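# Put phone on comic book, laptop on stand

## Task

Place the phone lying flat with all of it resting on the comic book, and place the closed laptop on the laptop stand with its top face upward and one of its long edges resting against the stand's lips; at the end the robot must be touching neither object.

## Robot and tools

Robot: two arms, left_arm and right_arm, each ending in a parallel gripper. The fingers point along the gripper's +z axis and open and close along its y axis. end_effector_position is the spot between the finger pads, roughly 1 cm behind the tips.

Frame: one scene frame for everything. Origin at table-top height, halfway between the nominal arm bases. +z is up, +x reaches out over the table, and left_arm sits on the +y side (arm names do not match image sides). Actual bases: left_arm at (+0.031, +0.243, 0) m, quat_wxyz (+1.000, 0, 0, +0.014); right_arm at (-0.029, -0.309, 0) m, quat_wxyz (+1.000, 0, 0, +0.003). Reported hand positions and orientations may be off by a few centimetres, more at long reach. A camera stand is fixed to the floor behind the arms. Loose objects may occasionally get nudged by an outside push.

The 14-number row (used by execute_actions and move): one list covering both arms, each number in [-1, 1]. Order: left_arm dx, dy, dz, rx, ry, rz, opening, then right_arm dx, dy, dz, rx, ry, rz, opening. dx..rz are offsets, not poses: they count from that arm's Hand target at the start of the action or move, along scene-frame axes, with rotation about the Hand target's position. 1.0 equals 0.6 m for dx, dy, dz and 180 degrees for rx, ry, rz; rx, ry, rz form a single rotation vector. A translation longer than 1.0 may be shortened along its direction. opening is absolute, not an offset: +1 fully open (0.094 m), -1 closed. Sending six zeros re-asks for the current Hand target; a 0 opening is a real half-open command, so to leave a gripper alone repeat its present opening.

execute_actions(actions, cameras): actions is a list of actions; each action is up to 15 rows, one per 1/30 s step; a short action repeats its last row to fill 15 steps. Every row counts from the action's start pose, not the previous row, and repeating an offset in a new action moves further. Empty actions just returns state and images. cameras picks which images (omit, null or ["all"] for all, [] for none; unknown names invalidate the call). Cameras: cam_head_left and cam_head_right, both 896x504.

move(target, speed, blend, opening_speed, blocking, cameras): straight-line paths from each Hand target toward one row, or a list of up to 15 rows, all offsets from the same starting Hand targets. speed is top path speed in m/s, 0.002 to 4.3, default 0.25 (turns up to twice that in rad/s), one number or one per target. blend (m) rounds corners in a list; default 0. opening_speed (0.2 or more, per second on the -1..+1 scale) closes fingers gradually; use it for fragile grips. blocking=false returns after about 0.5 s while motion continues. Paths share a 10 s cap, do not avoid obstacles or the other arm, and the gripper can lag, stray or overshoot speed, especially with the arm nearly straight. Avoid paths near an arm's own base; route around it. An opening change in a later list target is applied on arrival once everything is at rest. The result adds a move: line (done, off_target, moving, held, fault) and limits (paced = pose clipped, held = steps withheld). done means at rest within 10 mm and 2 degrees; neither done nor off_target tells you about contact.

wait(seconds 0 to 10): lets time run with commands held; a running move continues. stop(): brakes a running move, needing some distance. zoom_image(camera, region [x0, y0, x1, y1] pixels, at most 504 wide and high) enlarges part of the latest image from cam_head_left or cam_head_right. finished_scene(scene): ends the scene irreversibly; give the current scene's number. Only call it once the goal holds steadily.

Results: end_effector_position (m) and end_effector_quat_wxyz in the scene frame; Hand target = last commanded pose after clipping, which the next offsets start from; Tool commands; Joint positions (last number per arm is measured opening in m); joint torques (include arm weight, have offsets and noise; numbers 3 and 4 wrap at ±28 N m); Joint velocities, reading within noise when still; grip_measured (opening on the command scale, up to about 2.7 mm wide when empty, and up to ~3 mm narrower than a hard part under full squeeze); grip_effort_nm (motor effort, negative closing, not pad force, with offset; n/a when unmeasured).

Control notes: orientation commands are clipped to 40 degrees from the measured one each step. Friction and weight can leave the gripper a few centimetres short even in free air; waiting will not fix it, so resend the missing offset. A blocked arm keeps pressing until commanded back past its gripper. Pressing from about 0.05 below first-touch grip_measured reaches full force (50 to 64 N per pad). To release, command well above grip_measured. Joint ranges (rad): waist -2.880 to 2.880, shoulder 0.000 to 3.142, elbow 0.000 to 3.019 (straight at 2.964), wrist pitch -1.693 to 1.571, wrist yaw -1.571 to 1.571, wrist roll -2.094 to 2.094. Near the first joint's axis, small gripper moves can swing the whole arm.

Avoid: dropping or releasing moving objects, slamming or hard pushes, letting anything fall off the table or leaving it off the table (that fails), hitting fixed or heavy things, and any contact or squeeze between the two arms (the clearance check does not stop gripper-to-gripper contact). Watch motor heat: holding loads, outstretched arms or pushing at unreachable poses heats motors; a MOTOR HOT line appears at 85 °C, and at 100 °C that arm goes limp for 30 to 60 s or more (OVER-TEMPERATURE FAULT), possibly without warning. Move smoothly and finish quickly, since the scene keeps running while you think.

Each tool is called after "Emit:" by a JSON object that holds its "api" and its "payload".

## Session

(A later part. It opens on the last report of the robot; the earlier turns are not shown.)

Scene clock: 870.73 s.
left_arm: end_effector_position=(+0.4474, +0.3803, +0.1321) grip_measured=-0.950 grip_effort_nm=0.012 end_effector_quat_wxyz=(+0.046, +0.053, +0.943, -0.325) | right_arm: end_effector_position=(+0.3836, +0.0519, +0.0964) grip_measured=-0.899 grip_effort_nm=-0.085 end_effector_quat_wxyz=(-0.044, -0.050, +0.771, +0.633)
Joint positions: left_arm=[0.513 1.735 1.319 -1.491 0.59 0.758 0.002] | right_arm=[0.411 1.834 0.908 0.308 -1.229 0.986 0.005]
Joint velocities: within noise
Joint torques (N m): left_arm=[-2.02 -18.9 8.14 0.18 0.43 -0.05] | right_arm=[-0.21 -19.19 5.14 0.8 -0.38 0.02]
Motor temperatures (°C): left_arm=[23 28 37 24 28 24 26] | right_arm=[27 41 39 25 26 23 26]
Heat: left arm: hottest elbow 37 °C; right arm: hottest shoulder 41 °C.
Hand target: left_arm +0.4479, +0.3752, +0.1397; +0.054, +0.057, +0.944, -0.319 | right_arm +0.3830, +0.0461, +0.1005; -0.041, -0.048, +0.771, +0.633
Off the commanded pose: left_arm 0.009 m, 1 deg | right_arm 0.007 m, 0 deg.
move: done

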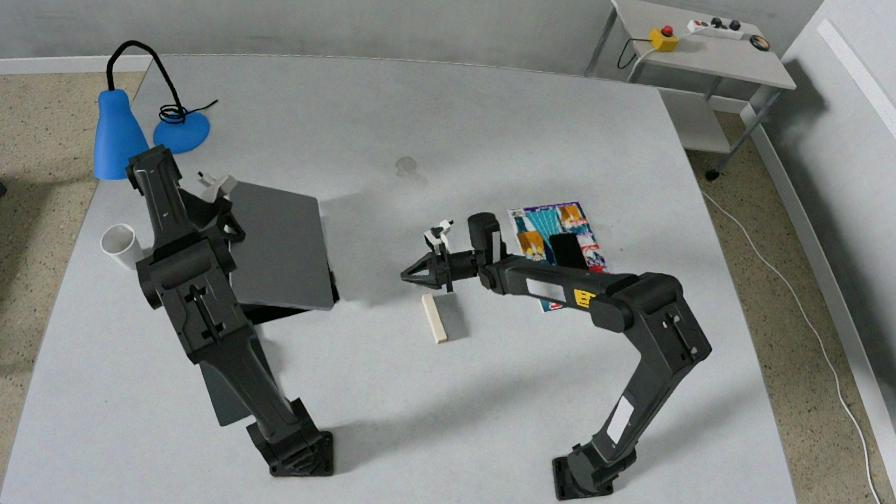

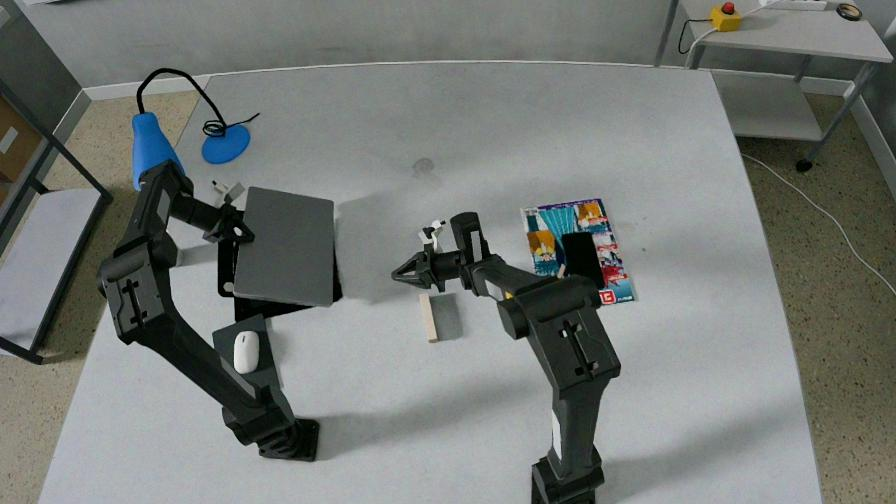

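Emit:
{"api": "move", "payload": {"target": [[0,0.0,0.12,0,0,0,-0.95,0.1,0.06,-0.06,-0.03,0,-0.04,-0.2],[0,0.0,0.15,0,0,0,-0.95,0.1,0.14,-0.115,-0.03,0,-0.04,-0.2],[0,0.0,0.15,0,0,0,-0.95,0.1,0.345,-0.115,-0.03,0,-0.04,-0.2]], "speed": 0.12}}

Emit:
{"api": "zoom_image", "payload": {"camera": "cam_head_right", "region": [240, 160, 440, 340]}}

Emit:
{"api": "zoom_image", "payload": {"camera": "cam_head_left", "region": [240, 160, 440, 340]}}

Scene clock: 882.73 s.
left_arm: end_effector_position=(+0.4326, +0.3712, +0.2000) grip_measured=-0.950 grip_effort_nm=0.017 end_effector_quat_wxyz=(+0.035, +0.043, +0.942, -0.331) | right_arm: end_effector_position=(+0.4434, +0.2205, +0.0353) grip_measured=-0.201 grip_effort_nm=0.046 end_effector_quat_wxyz=(+0.005, +0.017, +0.806, +0.592)
Joint positions: left_arm=[0.513 1.646 1.385 -1.668 0.59 0.743 0.002] | right_arm=[0.657 2.135 1.258 0.42 -0.826 1.236 0.038]
Joint velocities: within noise
Joint torques (N m): left_arm=[-2.43 -17.49 15.19 -0.73 0.47 0.01] | right_arm=[3.08 -19.31 11.52 1.35 -0.21 0.2]
Motor temperatures (°C): left_arm=[23 28 37 24 28 24 26] | right_arm=[26 40 38 25 26 23 26]
Heat: left arm: hottest elbow 37 °C; right arm: hottest shoulder 40 °C.
Hand target: left_arm +0.4478, +0.3752, +0.2298; +0.054, +0.057, +0.944, -0.319 | right_arm +0.4429, +0.2532, +0.0316; -0.003, +0.002, +0.802, +0.598
Off the commanded pose: left_arm 0.034 m, 3 deg | right_arm 0.033 m, 2 deg.
joint sent to its limit (left arm) — joint 4 (wrist pitch), lower limit. The joint targets still meet the commanded pose.
move: off_target (left_arm, right_arm)

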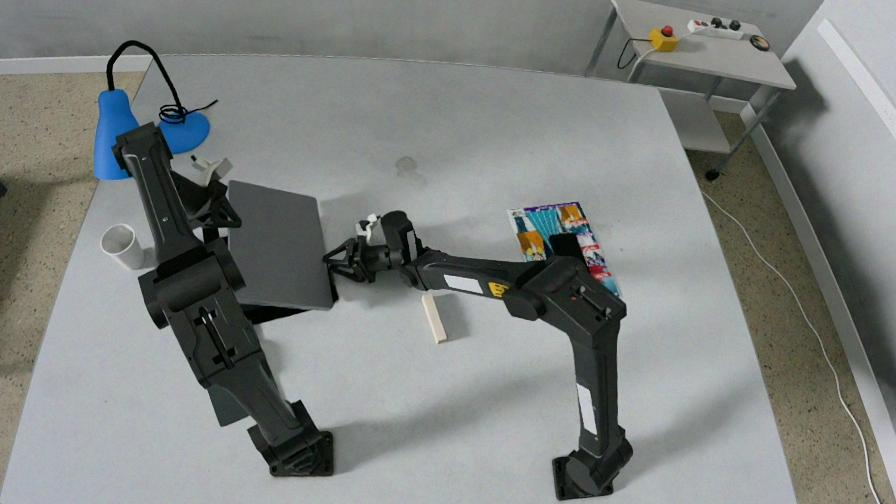

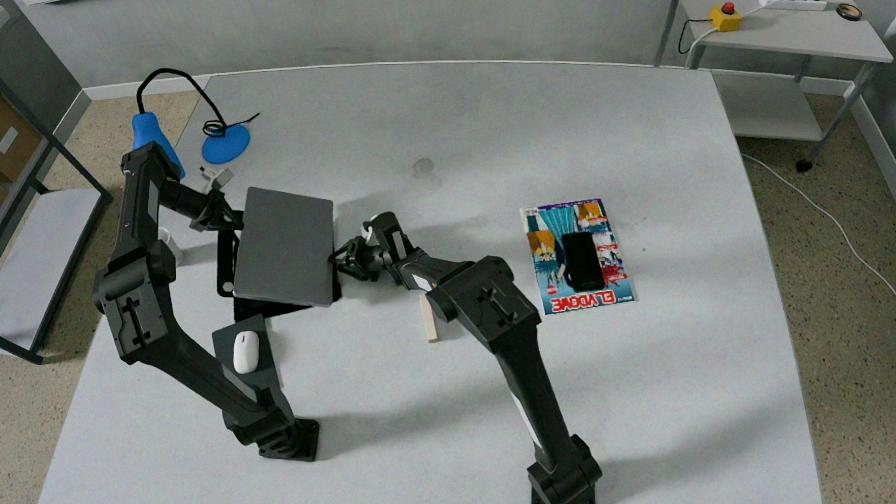

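Scaled by 2.520.

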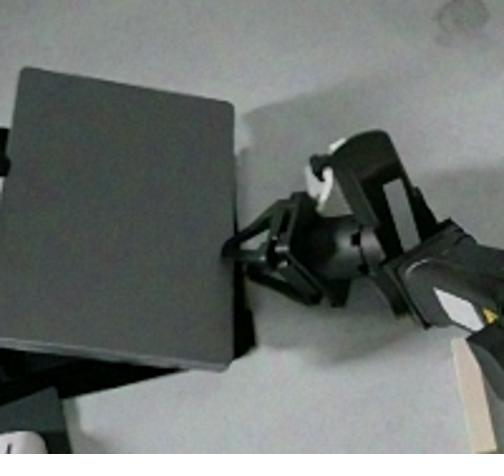

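Scaled by 2.520.

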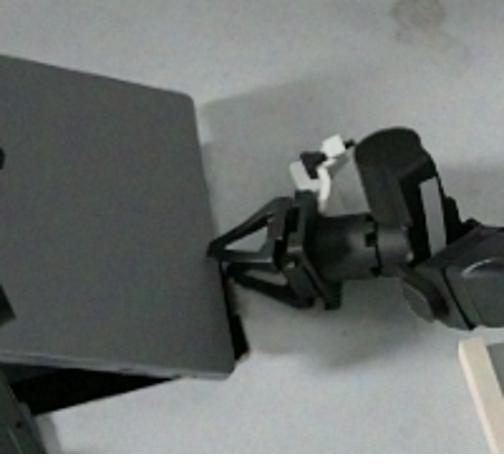

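Emit:
{"api": "move", "payload": {"target": [[0,0,0,0,0,0,-0.95,0,0.03,0.0,0,0,0,-0.2],[0,0,0,0,0,0,-0.95,0,0.03,0.0,0,0,0,-0.95],[0,0,0,0,0,0,-0.95,0.0,0.04,0.065,0.04,0,0.0,-0.95],[0,0,0,0,0,0,-0.95,0.0,0.1,0.065,0.04,0,0.08,-0.95]], "speed": 0.06, "opening_speed": 1.0}}

Emit:
{"api": "zoom_image", "payload": {"camera": "cam_head_right", "region": [220, 160, 420, 340]}}

Emit:
{"api": "zoom_image", "payload": {"camera": "cam_head_left", "region": [220, 160, 420, 340]}}

Scene clock: 894.10 s.
left_arm: end_effector_position=(+0.4327, +0.3712, +0.2000) grip_measured=-0.950 grip_effort_nm=0.012 end_effector_quat_wxyz=(+0.036, +0.043, +0.942, -0.331) | right_arm: end_effector_position=(+0.4509, +0.2678, +0.0499) grip_measured=-0.910 grip_effort_nm=-1.038 end_effector_quat_wxyz=(-0.081, -0.054, +0.772, +0.628)
Joint positions: left_arm=[0.513 1.646 1.385 -1.668 0.591 0.743 0.002] | right_arm=[0.669 2.259 1.489 0.356 -1.058 1.263 0.004]
Joint velocities: within noise
Joint torques (N m): left_arm=[-1.96 -17.55 15.43 -0.72 0.44 -0.04] | right_arm=[4.07 -23.59 13.53 1.51 -0.6 0.09]
Motor temperatures (°C): left_arm=[23 28 39 24 28 23 26] | right_arm=[26 40 39 25 26 23 26]
Heat: left arm: hottest elbow 39 °C; right arm: hottest shoulder 40 °C.
Hand target: left_arm +0.4478, +0.3752, +0.2298; +0.055, +0.057, +0.944, -0.319 | right_arm +0.4431, +0.3131, +0.0707; -0.078, -0.099, +0.757, +0.642
Off the commanded pose: left_arm 0.034 m, 3 deg | right_arm 0.051 m, 6 deg.
joint sent to its limit (left arm) — joint 4 (wrist pitch), lower limit. The joint targets still meet the commanded pose.
move: off_target (left_arm, right_arm); target 2's new opening was sent with right_arm's hand 0.047 m and 3 deg from that target

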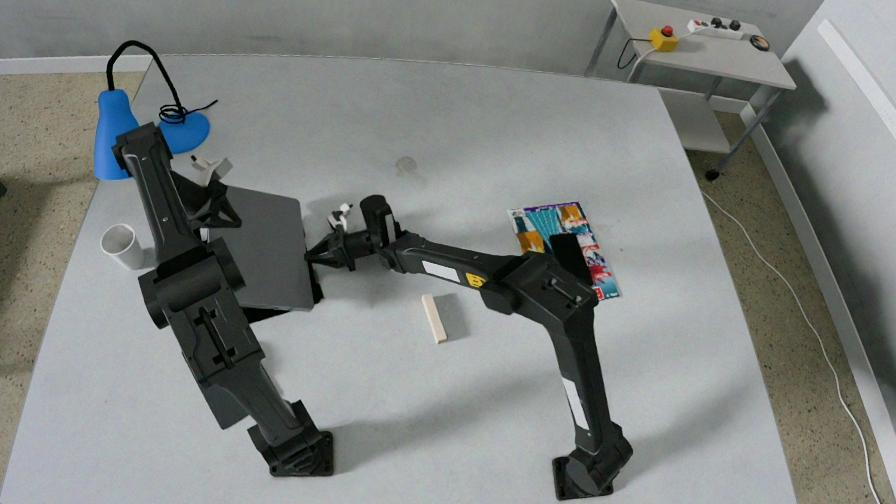

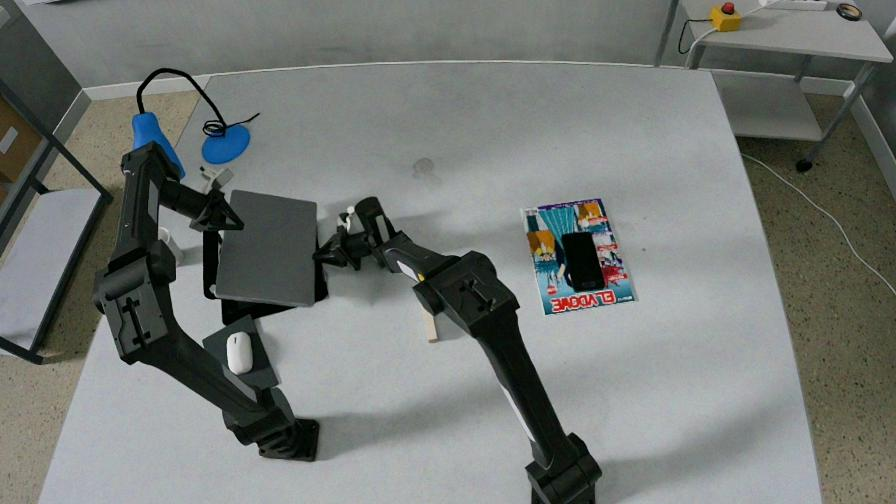

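Scaled by 2.520.

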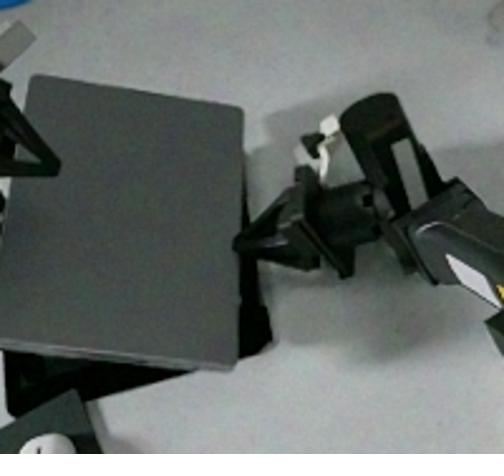

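Scaled by 2.520.

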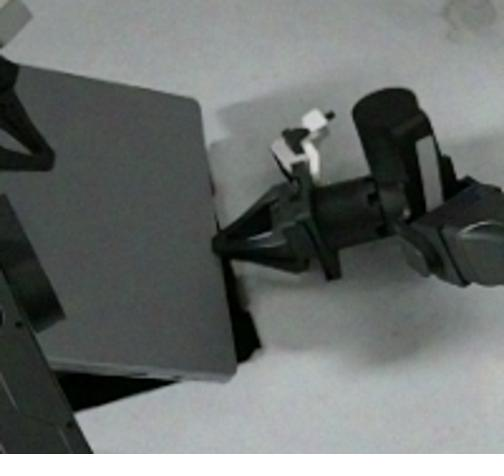

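Emit:
{"api": "move", "payload": {"target": [[-0.13,-0.05,-0.03,0,0,0,-0.95,0.0,-0.1,0.0,0,0,0,-0.95],[-0.13,-0.055,-0.27,0,0,0,-0.95,-0.1,-0.4,0.06,0,0,0,-0.95]], "speed": 0.1, "cameras": []}}

Emit:
{"api": "move", "payload": {"target": [0,-0.1,-0.05,0,0,0,-0.95,0.0,0,0.0,0,0,0,-0.95], "speed": 0.05}}

Emit:
{"api": "zoom_image", "payload": {"camera": "cam_head_right", "region": [200, 160, 400, 340]}}

Emit:
{"api": "zoom_image", "payload": {"camera": "cam_head_left", "region": [260, 180, 360, 320]}}

Scene clock: 902.93 s.
left_arm: end_effector_position=(+0.3748, +0.3403, +0.0995) grip_measured=-0.950 grip_effort_nm=0.017 end_effector_quat_wxyz=(+0.064, +0.053, +0.946, -0.314) | right_arm: end_effector_position=(+0.3817, +0.0692, +0.0618) grip_measured=-0.947 grip_effort_nm=-0.960 end_effector_quat_wxyz=(-0.101, -0.057, +0.773, +0.623)
Joint positions: left_arm=[0.524 1.554 0.997 -1.308 0.592 0.755 0.002] | right_arm=[0.437 1.94 0.995 0.159 -1.281 0.893 0.002]
Joint velocities: within noise
Joint torques (N m): left_arm=[-0.73 -8.88 5.14 1.78 -0.02 0.31] | right_arm=[0.67 -24.94 6.32 0.92 -1.6 -0.12]
Motor temperatures (°C): left_arm=[23 28 39 24 28 24 26] | right_arm=[27 41 40 25 26 23 27]
Heat: left arm: hottest elbow 39 °C; right arm: hottest shoulder 41 °C.
Hand target: left_arm +0.3697, +0.3422, +0.0677; +0.054, +0.057, +0.944, -0.319 | right_arm +0.3830, +0.0732, +0.1066; -0.078, -0.098, +0.757, +0.642
Off the commanded pose: left_arm 0.032 m, 1 deg | right_arm 0.045 m, 6 deg.
move: off_target (left_arm, right_arm)
No camera images: "cameras" was empty.

Scene clock: 904.93 s.
left_arm: end_effector_position=(+0.3831, +0.2892, +0.0536) grip_measured=-0.950 grip_effort_nm=0.012 end_effector_quat_wxyz=(+0.076, +0.063, +0.944, -0.314) | right_arm: end_effector_position=(+0.3812, +0.0686, +0.0612) grip_measured=-0.944 grip_effort_nm=-0.906 end_effector_quat_wxyz=(-0.102, -0.058, +0.773, +0.623)
Joint positions: left_arm=[0.398 1.568 0.87 -1.066 0.634 0.623 0.002] | right_arm=[0.437 1.94 0.995 0.151 -1.282 0.886 0.003]
Joint velocities: within noise
Joint torques (N m): left_arm=[-2.14 -11.4 4.67 0.36 -0.04 -0.01] | right_arm=[0.79 -25 6.39 0.98 -1.58 -0.09]
Motor temperatures (°C): left_arm=[23 28 39 24 28 24 26] | right_arm=[26 41 40 25 27 23 27]
Heat: left arm: hottest elbow 39 °C; right arm: hottest shoulder 41 °C.
Hand target: left_arm +0.3697, +0.2822, +0.0377; +0.054, +0.057, +0.944, -0.319 | right_arm +0.3830, +0.0732, +0.1066; -0.078, -0.099, +0.757, +0.642
Off the commanded pose: left_arm 0.022 m, 3 deg | right_arm 0.046 m, 6 deg.
move: off_target (left_arm, right_arm)

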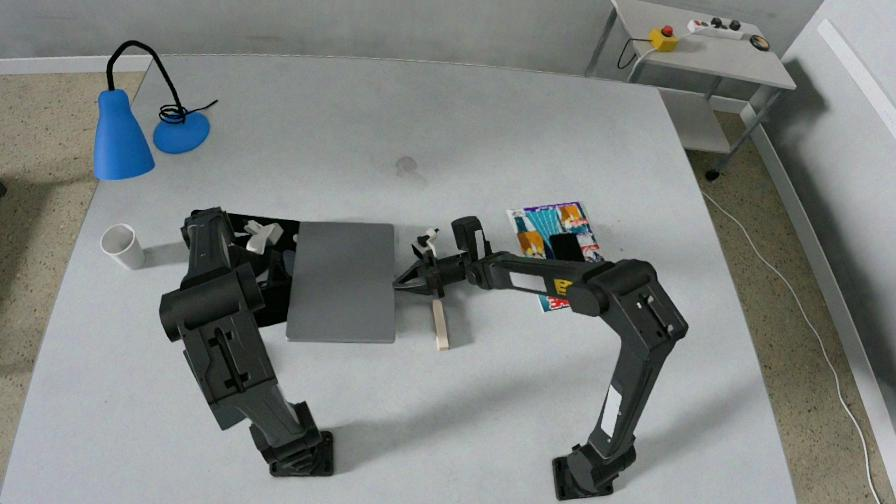

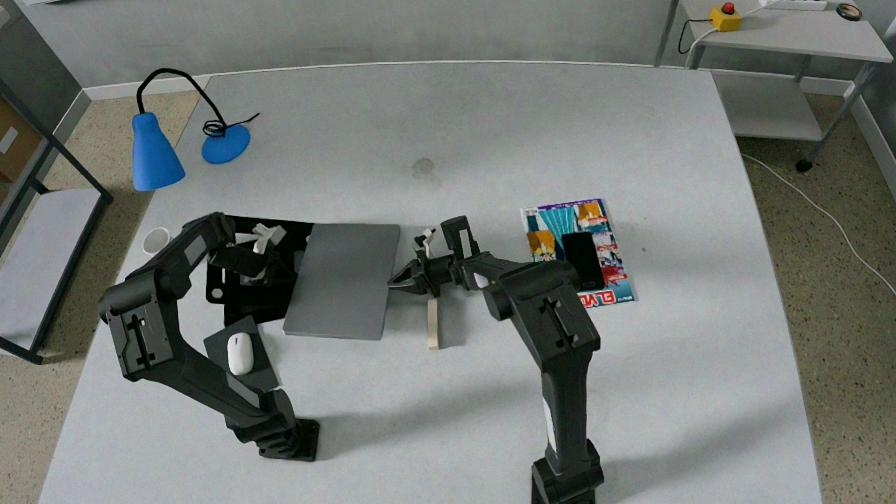

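Scaled by 2.520.

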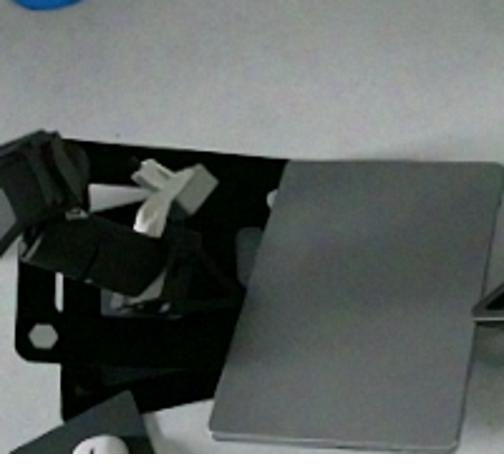

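Scaled by 3.600.

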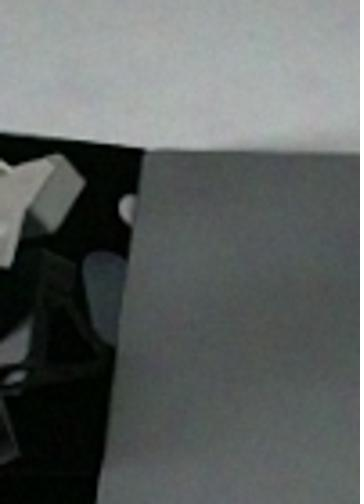

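Emit:
{"api": "move", "payload": {"target": [[0,0.0,0.1,0,0,0,-0.95,0.0,0.0,-0.1,0,0,0,-0.95],[0,0.15,0.3,0,0,0,-0.95,0.0,-0.0,-0.13,0,0,0,-0.95],[0,0.15,0.3,0,0,0,-0.95,0.0,-0.06,-0.13,0,0,-0.05,-0.2]], "speed": 0.12}}

Emit:
{"api": "zoom_image", "payload": {"camera": "cam_head_right", "region": [200, 180, 480, 380]}}

Emit:
{"api": "zoom_image", "payload": {"camera": "cam_head_left", "region": [200, 180, 480, 380]}}

Scene clock: 914.57 s.
left_arm: end_effector_position=(+0.3573, +0.3575, +0.1985) grip_measured=-0.950 grip_effort_nm=0.017 end_effector_quat_wxyz=(+0.040, +0.049, +0.942, -0.329) | right_arm: end_effector_position=(+0.3901, +0.0475, +0.0419) grip_measured=-0.202 grip_effort_nm=0.032 end_effector_quat_wxyz=(-0.020, -0.049, +0.760, +0.648)
Joint positions: left_arm=[0.583 1.473 1.177 -1.667 0.564 0.832 0.002] | right_arm=[0.399 1.996 0.88 0.63 -1.225 1.077 0.038]
Joint velocities: within noise
Joint torques (N m): left_arm=[-0.21 -12.81 14.89 -0.72 0.27 0.14] | right_arm=[-0.44 -17.44 2.7 1.52 -0.5 0.01]
Motor temperatures (°C): left_arm=[23 28 38 24 28 23 26] | right_arm=[26 41 39 25 27 23 27]
Heat: left arm: hottest elbow 38 °C; right arm: hottest shoulder 41 °C.
Hand target: left_arm +0.3696, +0.3722, +0.2177; +0.054, +0.057, +0.944, -0.319 | right_arm +0.3830, +0.0372, +0.0286; -0.028, -0.039, +0.762, +0.646
Off the commanded pose: left_arm 0.027 m, 2 deg | right_arm 0.018 m, 1 deg.
joint sent to its limit (left arm) — joint 4 (wrist pitch), lower limit. The joint targets still meet the commanded pose.
move: off_target (left_arm, right_arm); target 3's new opening was sent with right_arm's hand 0.021 m and 1 deg from that target

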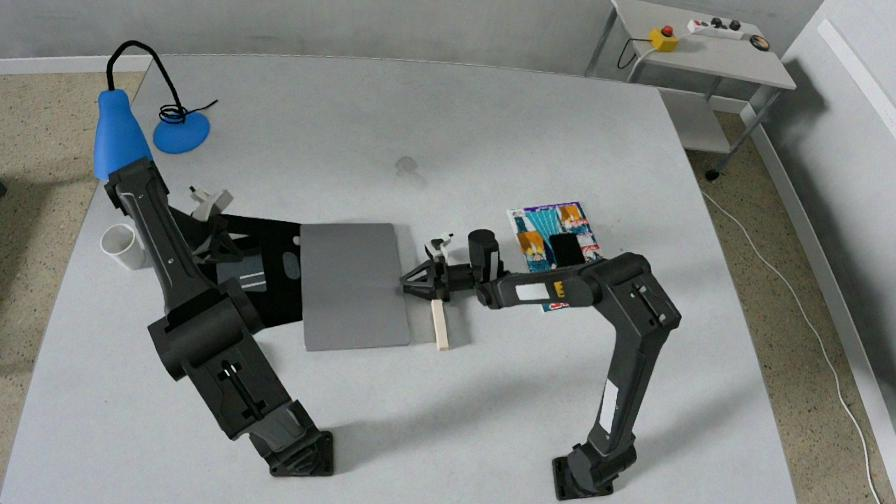

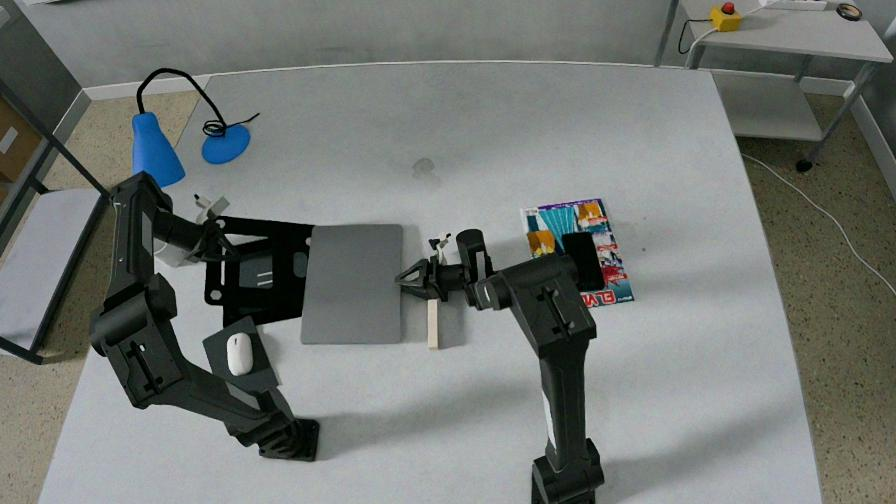

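Scaled by 1.800.

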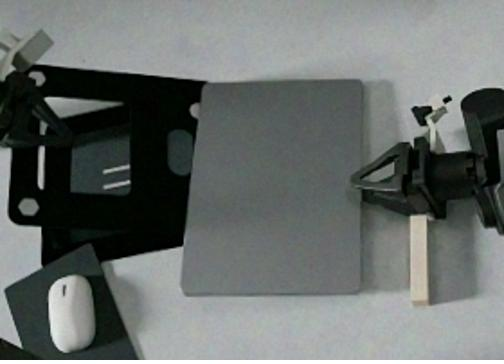

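Scaled by 1.800.

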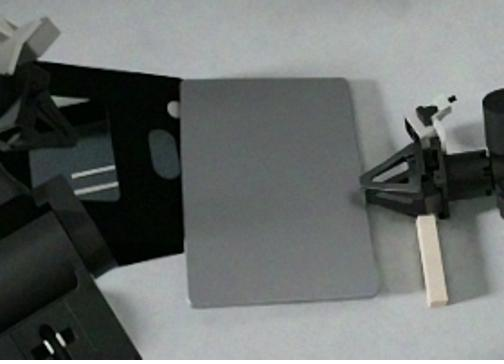

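Emit:
{"api": "move", "payload": {"target": [[0,0,0,0,0,0,-0.95,0.01,-0.05,-0.0,-0.05,0,0.0,-0.25],[0,0,0,0,0,0,-0.95,0.01,-0.05,-0.035,-0.05,0,0.0,-0.25],[0,0,0,0,0,0,-0.95,0.01,0.14,-0.04,-0.05,0,0.0,-0.25]], "speed": 0.12}}

Emit:
{"api": "zoom_image", "payload": {"camera": "cam_head_right", "region": [200, 180, 480, 380]}}

Emit:
{"api": "zoom_image", "payload": {"camera": "cam_head_left", "region": [200, 180, 480, 380]}}

Scene clock: 922.70 s.
left_arm: end_effector_position=(+0.3573, +0.3575, +0.1985) grip_measured=-0.950 grip_effort_nm=0.017 end_effector_quat_wxyz=(+0.040, +0.049, +0.942, -0.329) | right_arm: end_effector_position=(+0.3972, +0.0893, +0.0287) grip_measured=-0.249 grip_effort_nm=-0.046 end_effector_quat_wxyz=(-0.005, -0.030, +0.808, +0.588)
Joint positions: left_arm=[0.583 1.473 1.177 -1.667 0.564 0.832 0.002] | right_arm=[0.49 1.974 0.954 0.379 -1.028 0.974 0.035]
Joint velocities: within noise
Joint torques (N m): left_arm=[-0.32 -13.63 14.93 -0.87 0.19 0.13] | right_arm=[4.42 -13.45 8.53 1.46 -0.06 0.27]
Motor temperatures (°C): left_arm=[23 28 39 24 28 24 26] | right_arm=[26 40 38 25 27 23 27]
Heat: left arm: hottest elbow 39 °C; right arm: hottest shoulder 40 °C.
Hand target: left_arm +0.3696, +0.3722, +0.2177; +0.054, +0.057, +0.944, -0.319 | right_arm +0.3890, +0.1212, +0.0046; -0.031, -0.037, +0.810, +0.584
Off the commanded pose: left_arm 0.027 m, 2 deg | right_arm 0.041 m, 3 deg.
joint sent to its limit (left arm) — joint 4 (wrist pitch), lower limit. The joint targets still meet the commanded pose.
move: off_target (left_arm, right_arm)

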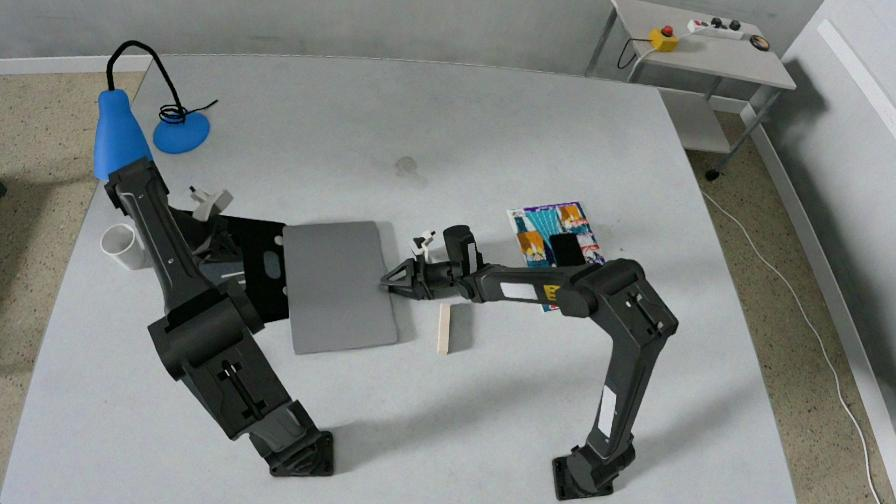

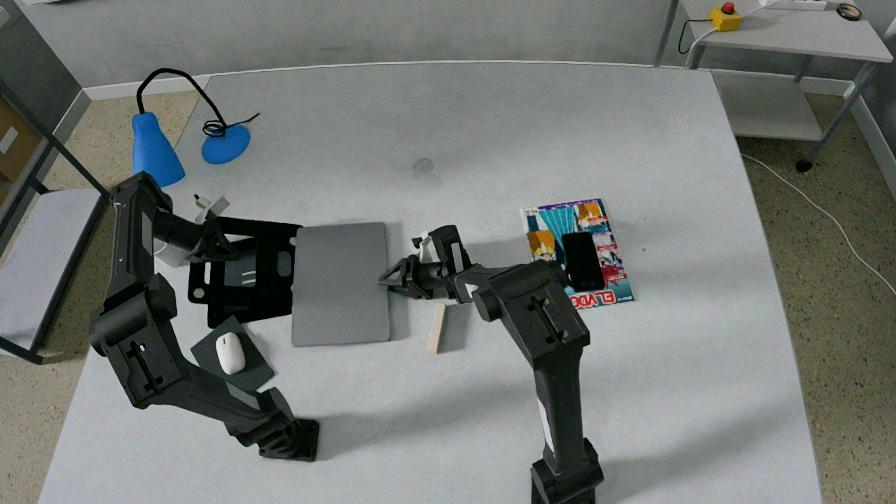

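Scaled by 1.800.

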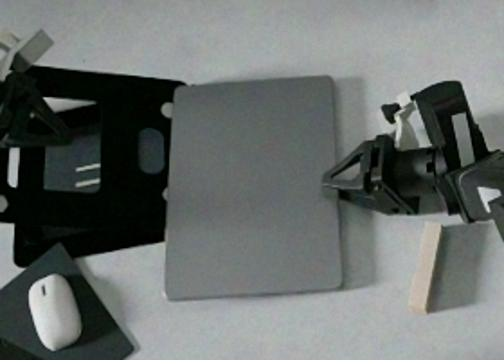

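Scaled by 1.800.

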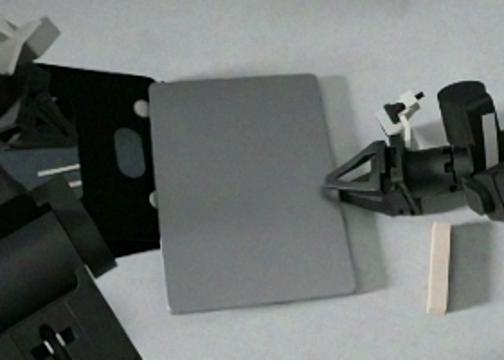

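Emit:
{"api": "move", "payload": {"target": [[0.05,0.03,-0.1,-0.145,0.05,-0.011,-0.2,0,0,0,0,0,0,-0.25],[0.05,0.0,-0.22,-0.145,0.05,-0.011,-0.2,0,0,0,0,0,0,-0.25]], "speed": 0.15}}

Emit:
{"api": "zoom_image", "payload": {"camera": "cam_head_right", "region": [180, 180, 420, 380]}}

Emit:
{"api": "zoom_image", "payload": {"camera": "cam_head_left", "region": [180, 180, 420, 380]}}

Scene clock: 941.20 s.
left_arm: end_effector_position=(+0.3920, +0.3740, +0.0978) grip_measured=-0.202 grip_effort_nm=0.120 end_effector_quat_wxyz=(+0.026, +0.001, +0.871, -0.490) | right_arm: end_effector_position=(+0.3974, +0.0907, +0.0286) grip_measured=-0.249 grip_effort_nm=-0.046 end_effector_quat_wxyz=(-0.005, -0.029, +0.808, +0.588)
Joint positions: left_arm=[0.642 1.868 1.218 -1.683 0.771 0.994 0.037] | right_arm=[0.492 1.976 0.956 0.382 -1.026 0.979 0.035]
Joint velocities: within noise
Joint torques (N m): left_arm=[-2.78 -13.1 9.28 -0.9 0 0.29] | right_arm=[4.25 -13.57 8.49 1.5 -0.16 0.26]
Motor temperatures (°C): left_arm=[23 28 40 24 28 24 26] | right_arm=[27 39 37 25 26 23 26]
Heat: left arm: hottest elbow 40 °C; right arm: hottest shoulder 39 °C.
Hand target: left_arm +0.3997, +0.3722, +0.0857; -0.013, +0.035, +0.848, -0.528 | right_arm +0.3890, +0.1211, +0.0046; -0.031, -0.037, +0.810, +0.584
Off the commanded pose: left_arm 0.014 m, 8 deg | right_arm 0.040 m, 3 deg.
joint read past its limit (left arm) — joint 4 (wrist pitch), lower limit.
joint sent to its limit (left arm) — joint 4 (wrist pitch), lower limit. The joint targets are off in orientation, not in position.
move: off_target (left_arm, right_arm)

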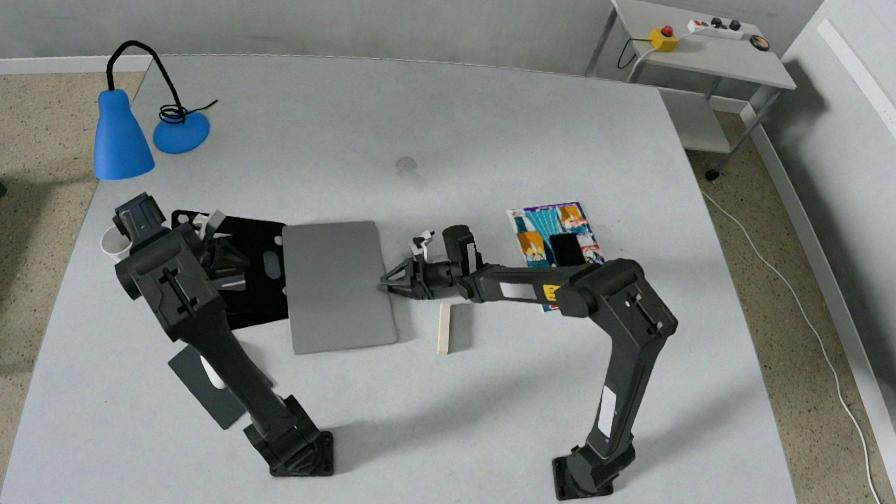

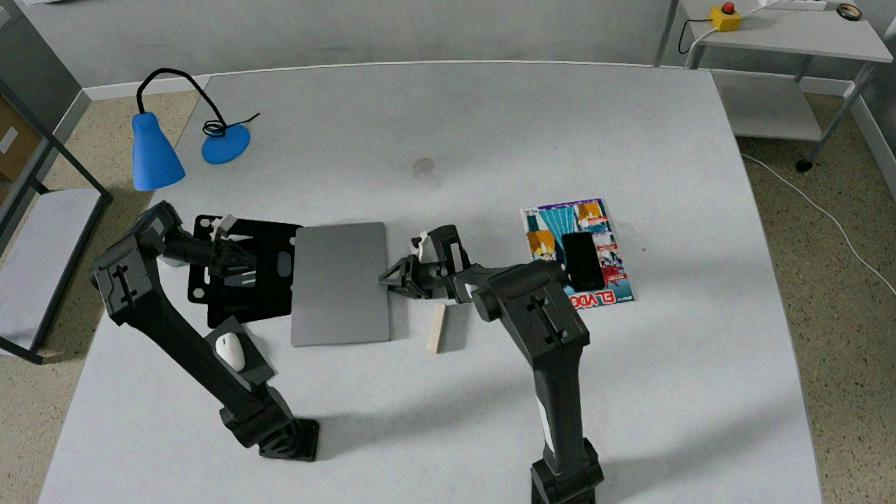

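Scaled by 2.100.

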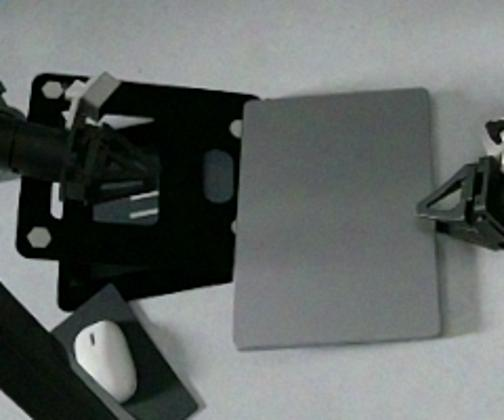

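Scaled by 2.100.

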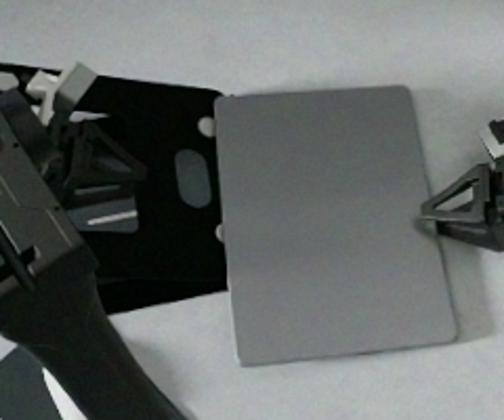

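Emit:
{"api": "move", "payload": {"target": [[0,-0.07,-0.06,0,0,0,-0.2,0,0,0,0,0,0,-0.25],[0,-0.19,-0.1,0,0,0,-0.2,0,0.03,0,0,0,0,-0.25]], "speed": 0.08}}

Emit:
{"api": "zoom_image", "payload": {"camera": "cam_head_right", "region": [180, 180, 420, 380]}}

Emit:
{"api": "zoom_image", "payload": {"camera": "cam_head_left", "region": [180, 180, 420, 380]}}

Scene clock: 946.90 s.
left_arm: end_effector_position=(+0.4223, +0.3306, +0.0905) grip_measured=-0.202 grip_effort_nm=0.120 end_effector_quat_wxyz=(+0.085, +0.030, +0.871, -0.482) | right_arm: end_effector_position=(+0.4006, +0.1027, +0.0288) grip_measured=-0.249 grip_effort_nm=-0.046 end_effector_quat_wxyz=(-0.003, -0.024, +0.809, +0.588)
Joint positions: left_arm=[0.537 1.823 1.149 -1.493 0.891 0.927 0.037] | right_arm=[0.511 1.988 0.975 0.4 -1.003 1.011 0.035]
Joint velocities: within noise
Joint torques (N m): left_arm=[-9.93 -7.94 -1.61 0.05 0.14 0.05] | right_arm=[4.89 -13.68 8.87 1.55 -0.13 0.27]
Motor temperatures (°C): left_arm=[23 28 40 24 28 24 26] | right_arm=[27 39 38 25 26 23 26]
Heat: left arm: hottest elbow 40 °C; right arm: hottest shoulder 39 °C.
Hand target: left_arm +0.3997, +0.2582, +0.0256; -0.013, +0.035, +0.848, -0.528 | right_arm +0.3890, +0.1391, +0.0045; -0.031, -0.037, +0.810, +0.584
Off the commanded pose: left_arm 0.100 m, 13 deg | right_arm 0.045 m, 3 deg.
move: off_target (left_arm, right_arm)

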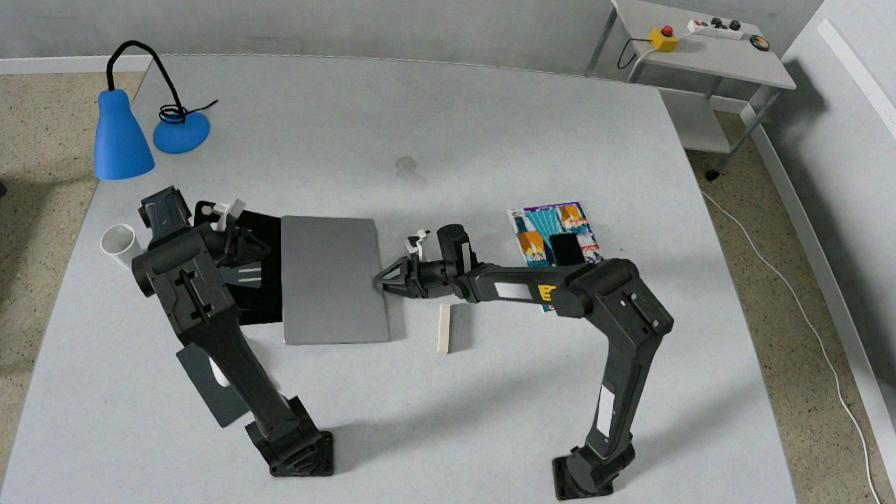

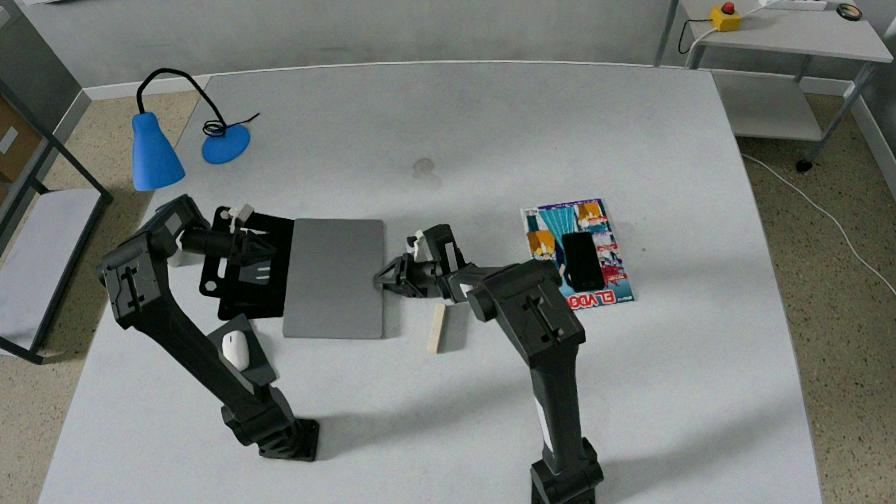

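Scaled by 2.100.

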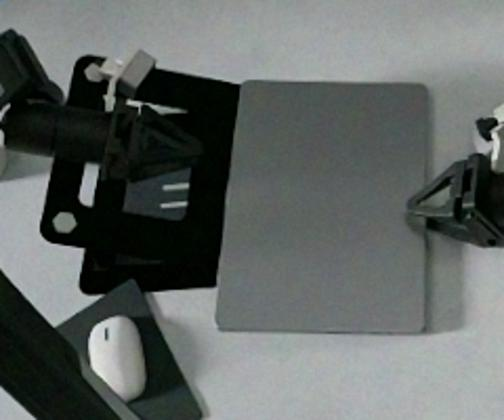

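Scaled by 2.100.

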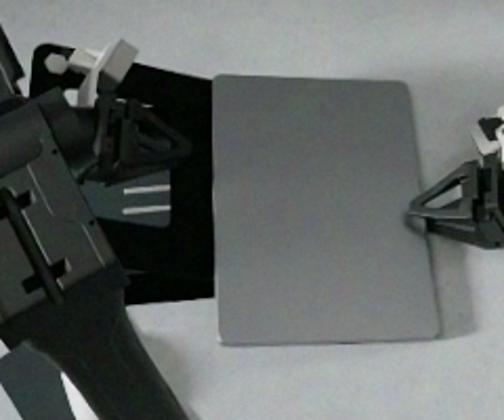

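Emit:
{"api": "move", "payload": {"target": [[0,0.14,0.17,0,0,0,-0.2,0,0,0,0,0,0,-0.25],[0,0.05,0.08,0,0,0,-0.2,0,0,0,0,0,0,-0.25],[0,-0.04,0.035,0,0,0,-0.2,0,0.0,0,0,0,0,-0.25]], "speed": 0.08}}

Emit:
{"api": "zoom_image", "payload": {"camera": "cam_head_right", "region": [180, 180, 420, 380]}}

Emit:
{"api": "zoom_image", "payload": {"camera": "cam_head_left", "region": [180, 180, 420, 380]}}

Scene clock: 955.57 s.
left_arm: end_effector_position=(+0.4215, +0.2974, +0.0930) grip_measured=-0.202 grip_effort_nm=0.120 end_effector_quat_wxyz=(+0.071, +0.029, +0.868, -0.491) | right_arm: end_effector_position=(+0.4007, +0.1037, +0.0288) grip_measured=-0.249 grip_effort_nm=-0.056 end_effector_quat_wxyz=(-0.003, -0.025, +0.809, +0.588)
Joint positions: left_arm=[0.471 1.791 1.105 -1.458 0.923 0.858 0.037] | right_arm=[0.513 1.989 0.977 0.401 -1.002 1.012 0.035]
Joint velocities: within noise
Joint torques (N m): left_arm=[-9.17 -9.7 -0.02 -0.31 0.58 0.04] | right_arm=[4.78 -13.74 8.8 1.5 -0.16 0.26]
Motor temperatures (°C): left_arm=[23 28 38 24 28 24 26] | right_arm=[27 39 38 25 25 23 26]
Heat: left arm: hottest elbow 38 °C; right arm: hottest shoulder 39 °C.
Hand target: left_arm +0.3997, +0.2342, +0.0466; -0.013, +0.035, +0.848, -0.528 | right_arm +0.3891, +0.1391, +0.0046; -0.030, -0.037, +0.810, +0.584
Off the commanded pose: left_arm 0.081 m, 11 deg | right_arm 0.045 m, 3 deg.
move: off_target (left_arm, right_arm)

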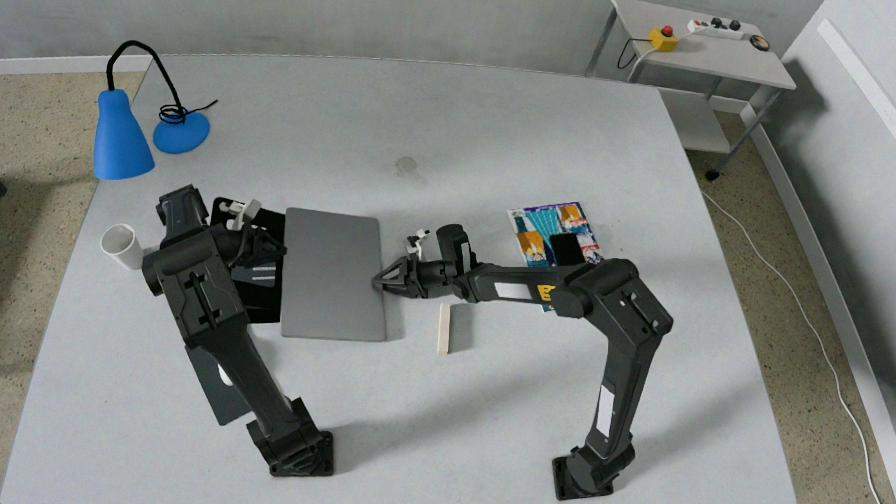

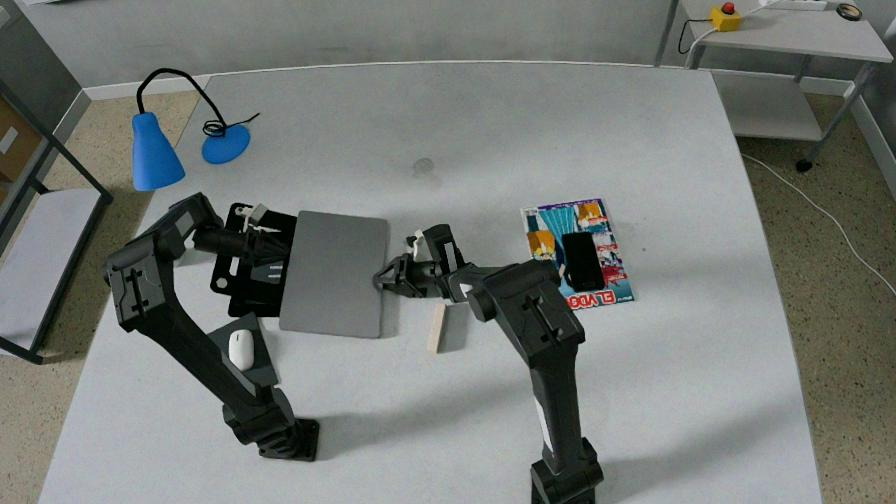

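Scaled by 2.100.

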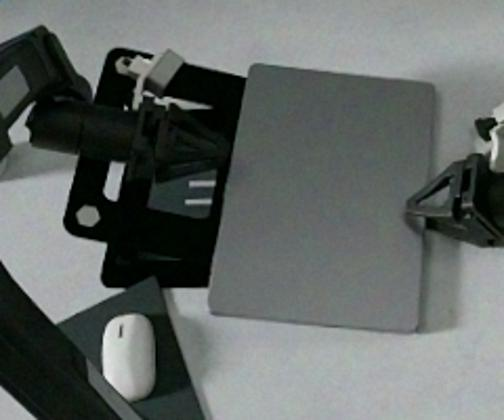

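Scaled by 2.100.

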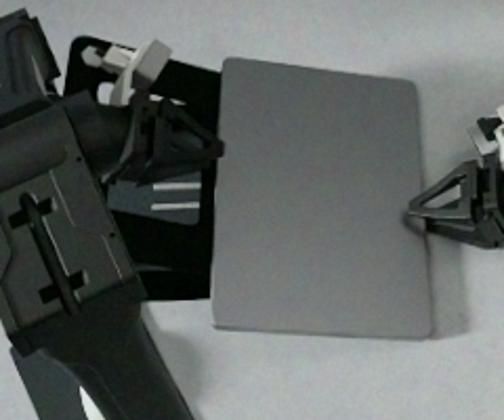

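Emit:
{"api": "move", "payload": {"target": [[0,0.02,0,0,0,0,-0.2,0,0,0,0,0,0,-0.25],[0,0.02,0,0,0,0,-0.95,0,0,0.0,0,0,0,-0.95]], "speed": 0.08, "opening_speed": 0.8}}

Emit:
{"api": "zoom_image", "payload": {"camera": "cam_head_right", "region": [220, 180, 420, 350]}}

Emit:
{"api": "zoom_image", "payload": {"camera": "cam_head_left", "region": [220, 180, 420, 350]}}

Scene clock: 961.90 s.
left_arm: end_effector_position=(+0.4206, +0.2978, +0.0923) grip_measured=-0.947 grip_effort_nm=-0.085 end_effector_quat_wxyz=(+0.071, +0.034, +0.869, -0.489) | right_arm: end_effector_position=(+0.4009, +0.1061, +0.0283) grip_measured=-0.914 grip_effort_nm=-0.999 end_effector_quat_wxyz=(+0.000, -0.024, +0.810, +0.586)
Joint positions: left_arm=[0.471 1.79 1.105 -1.458 0.915 0.866 0.002] | right_arm=[0.518 1.989 0.979 0.401 -0.99 1.013 0.004]
Joint velocities: within noise
Joint torques (N m): left_arm=[-7.77 -8.06 1.78 -1.28 0.45 0.18] | right_arm=[4.42 -13.63 8.77 1.46 -0.53 0.25]
Motor temperatures (°C): left_arm=[23 28 37 24 28 23 26] | right_arm=[27 38 38 25 25 23 26]
Heat: left arm: hottest elbow 37 °C; right arm: hottest shoulder 38 °C.
Hand target: left_arm +0.3997, +0.2462, +0.0467; -0.013, +0.035, +0.848, -0.528 | right_arm +0.3890, +0.1391, +0.0045; -0.031, -0.036, +0.810, +0.584
Off the commanded pose: left_arm 0.072 m, 11 deg | right_arm 0.042 m, 4 deg.
move: off_target (left_arm, right_arm); target 2's new opening was sent with left_arm's hand 0.072 m and 11 deg from that target

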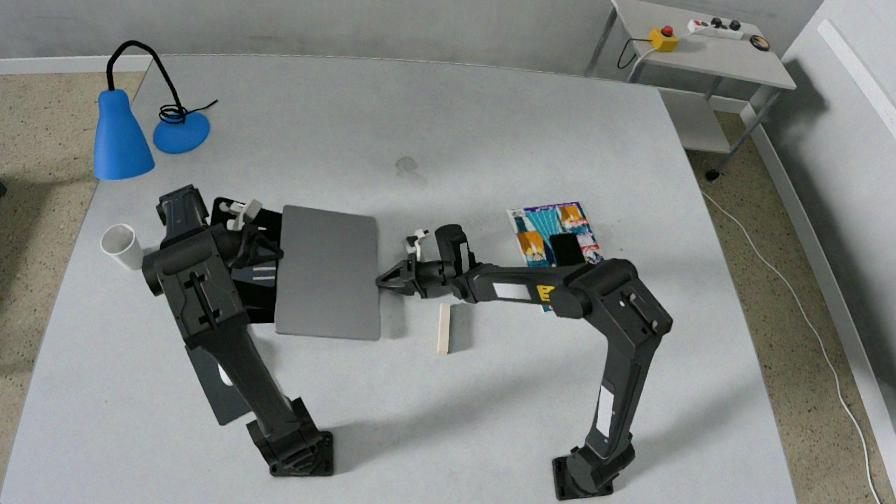

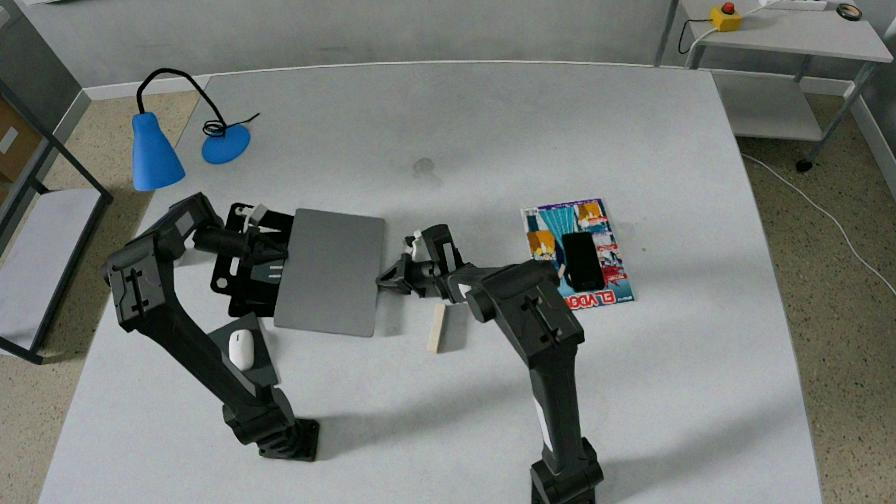

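Scaled by 2.520.

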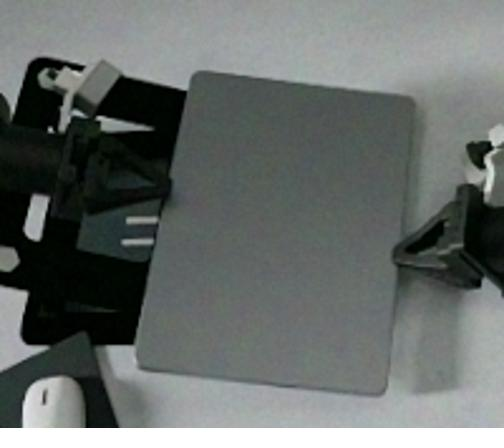

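Scaled by 2.520.

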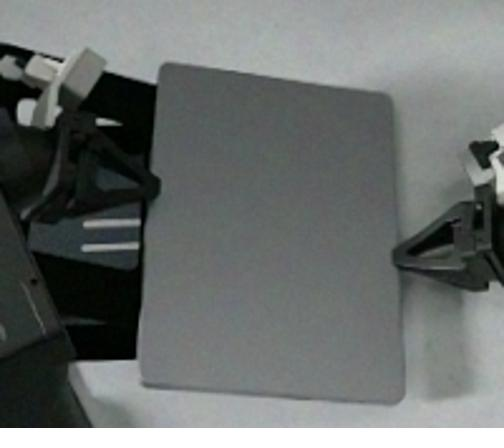

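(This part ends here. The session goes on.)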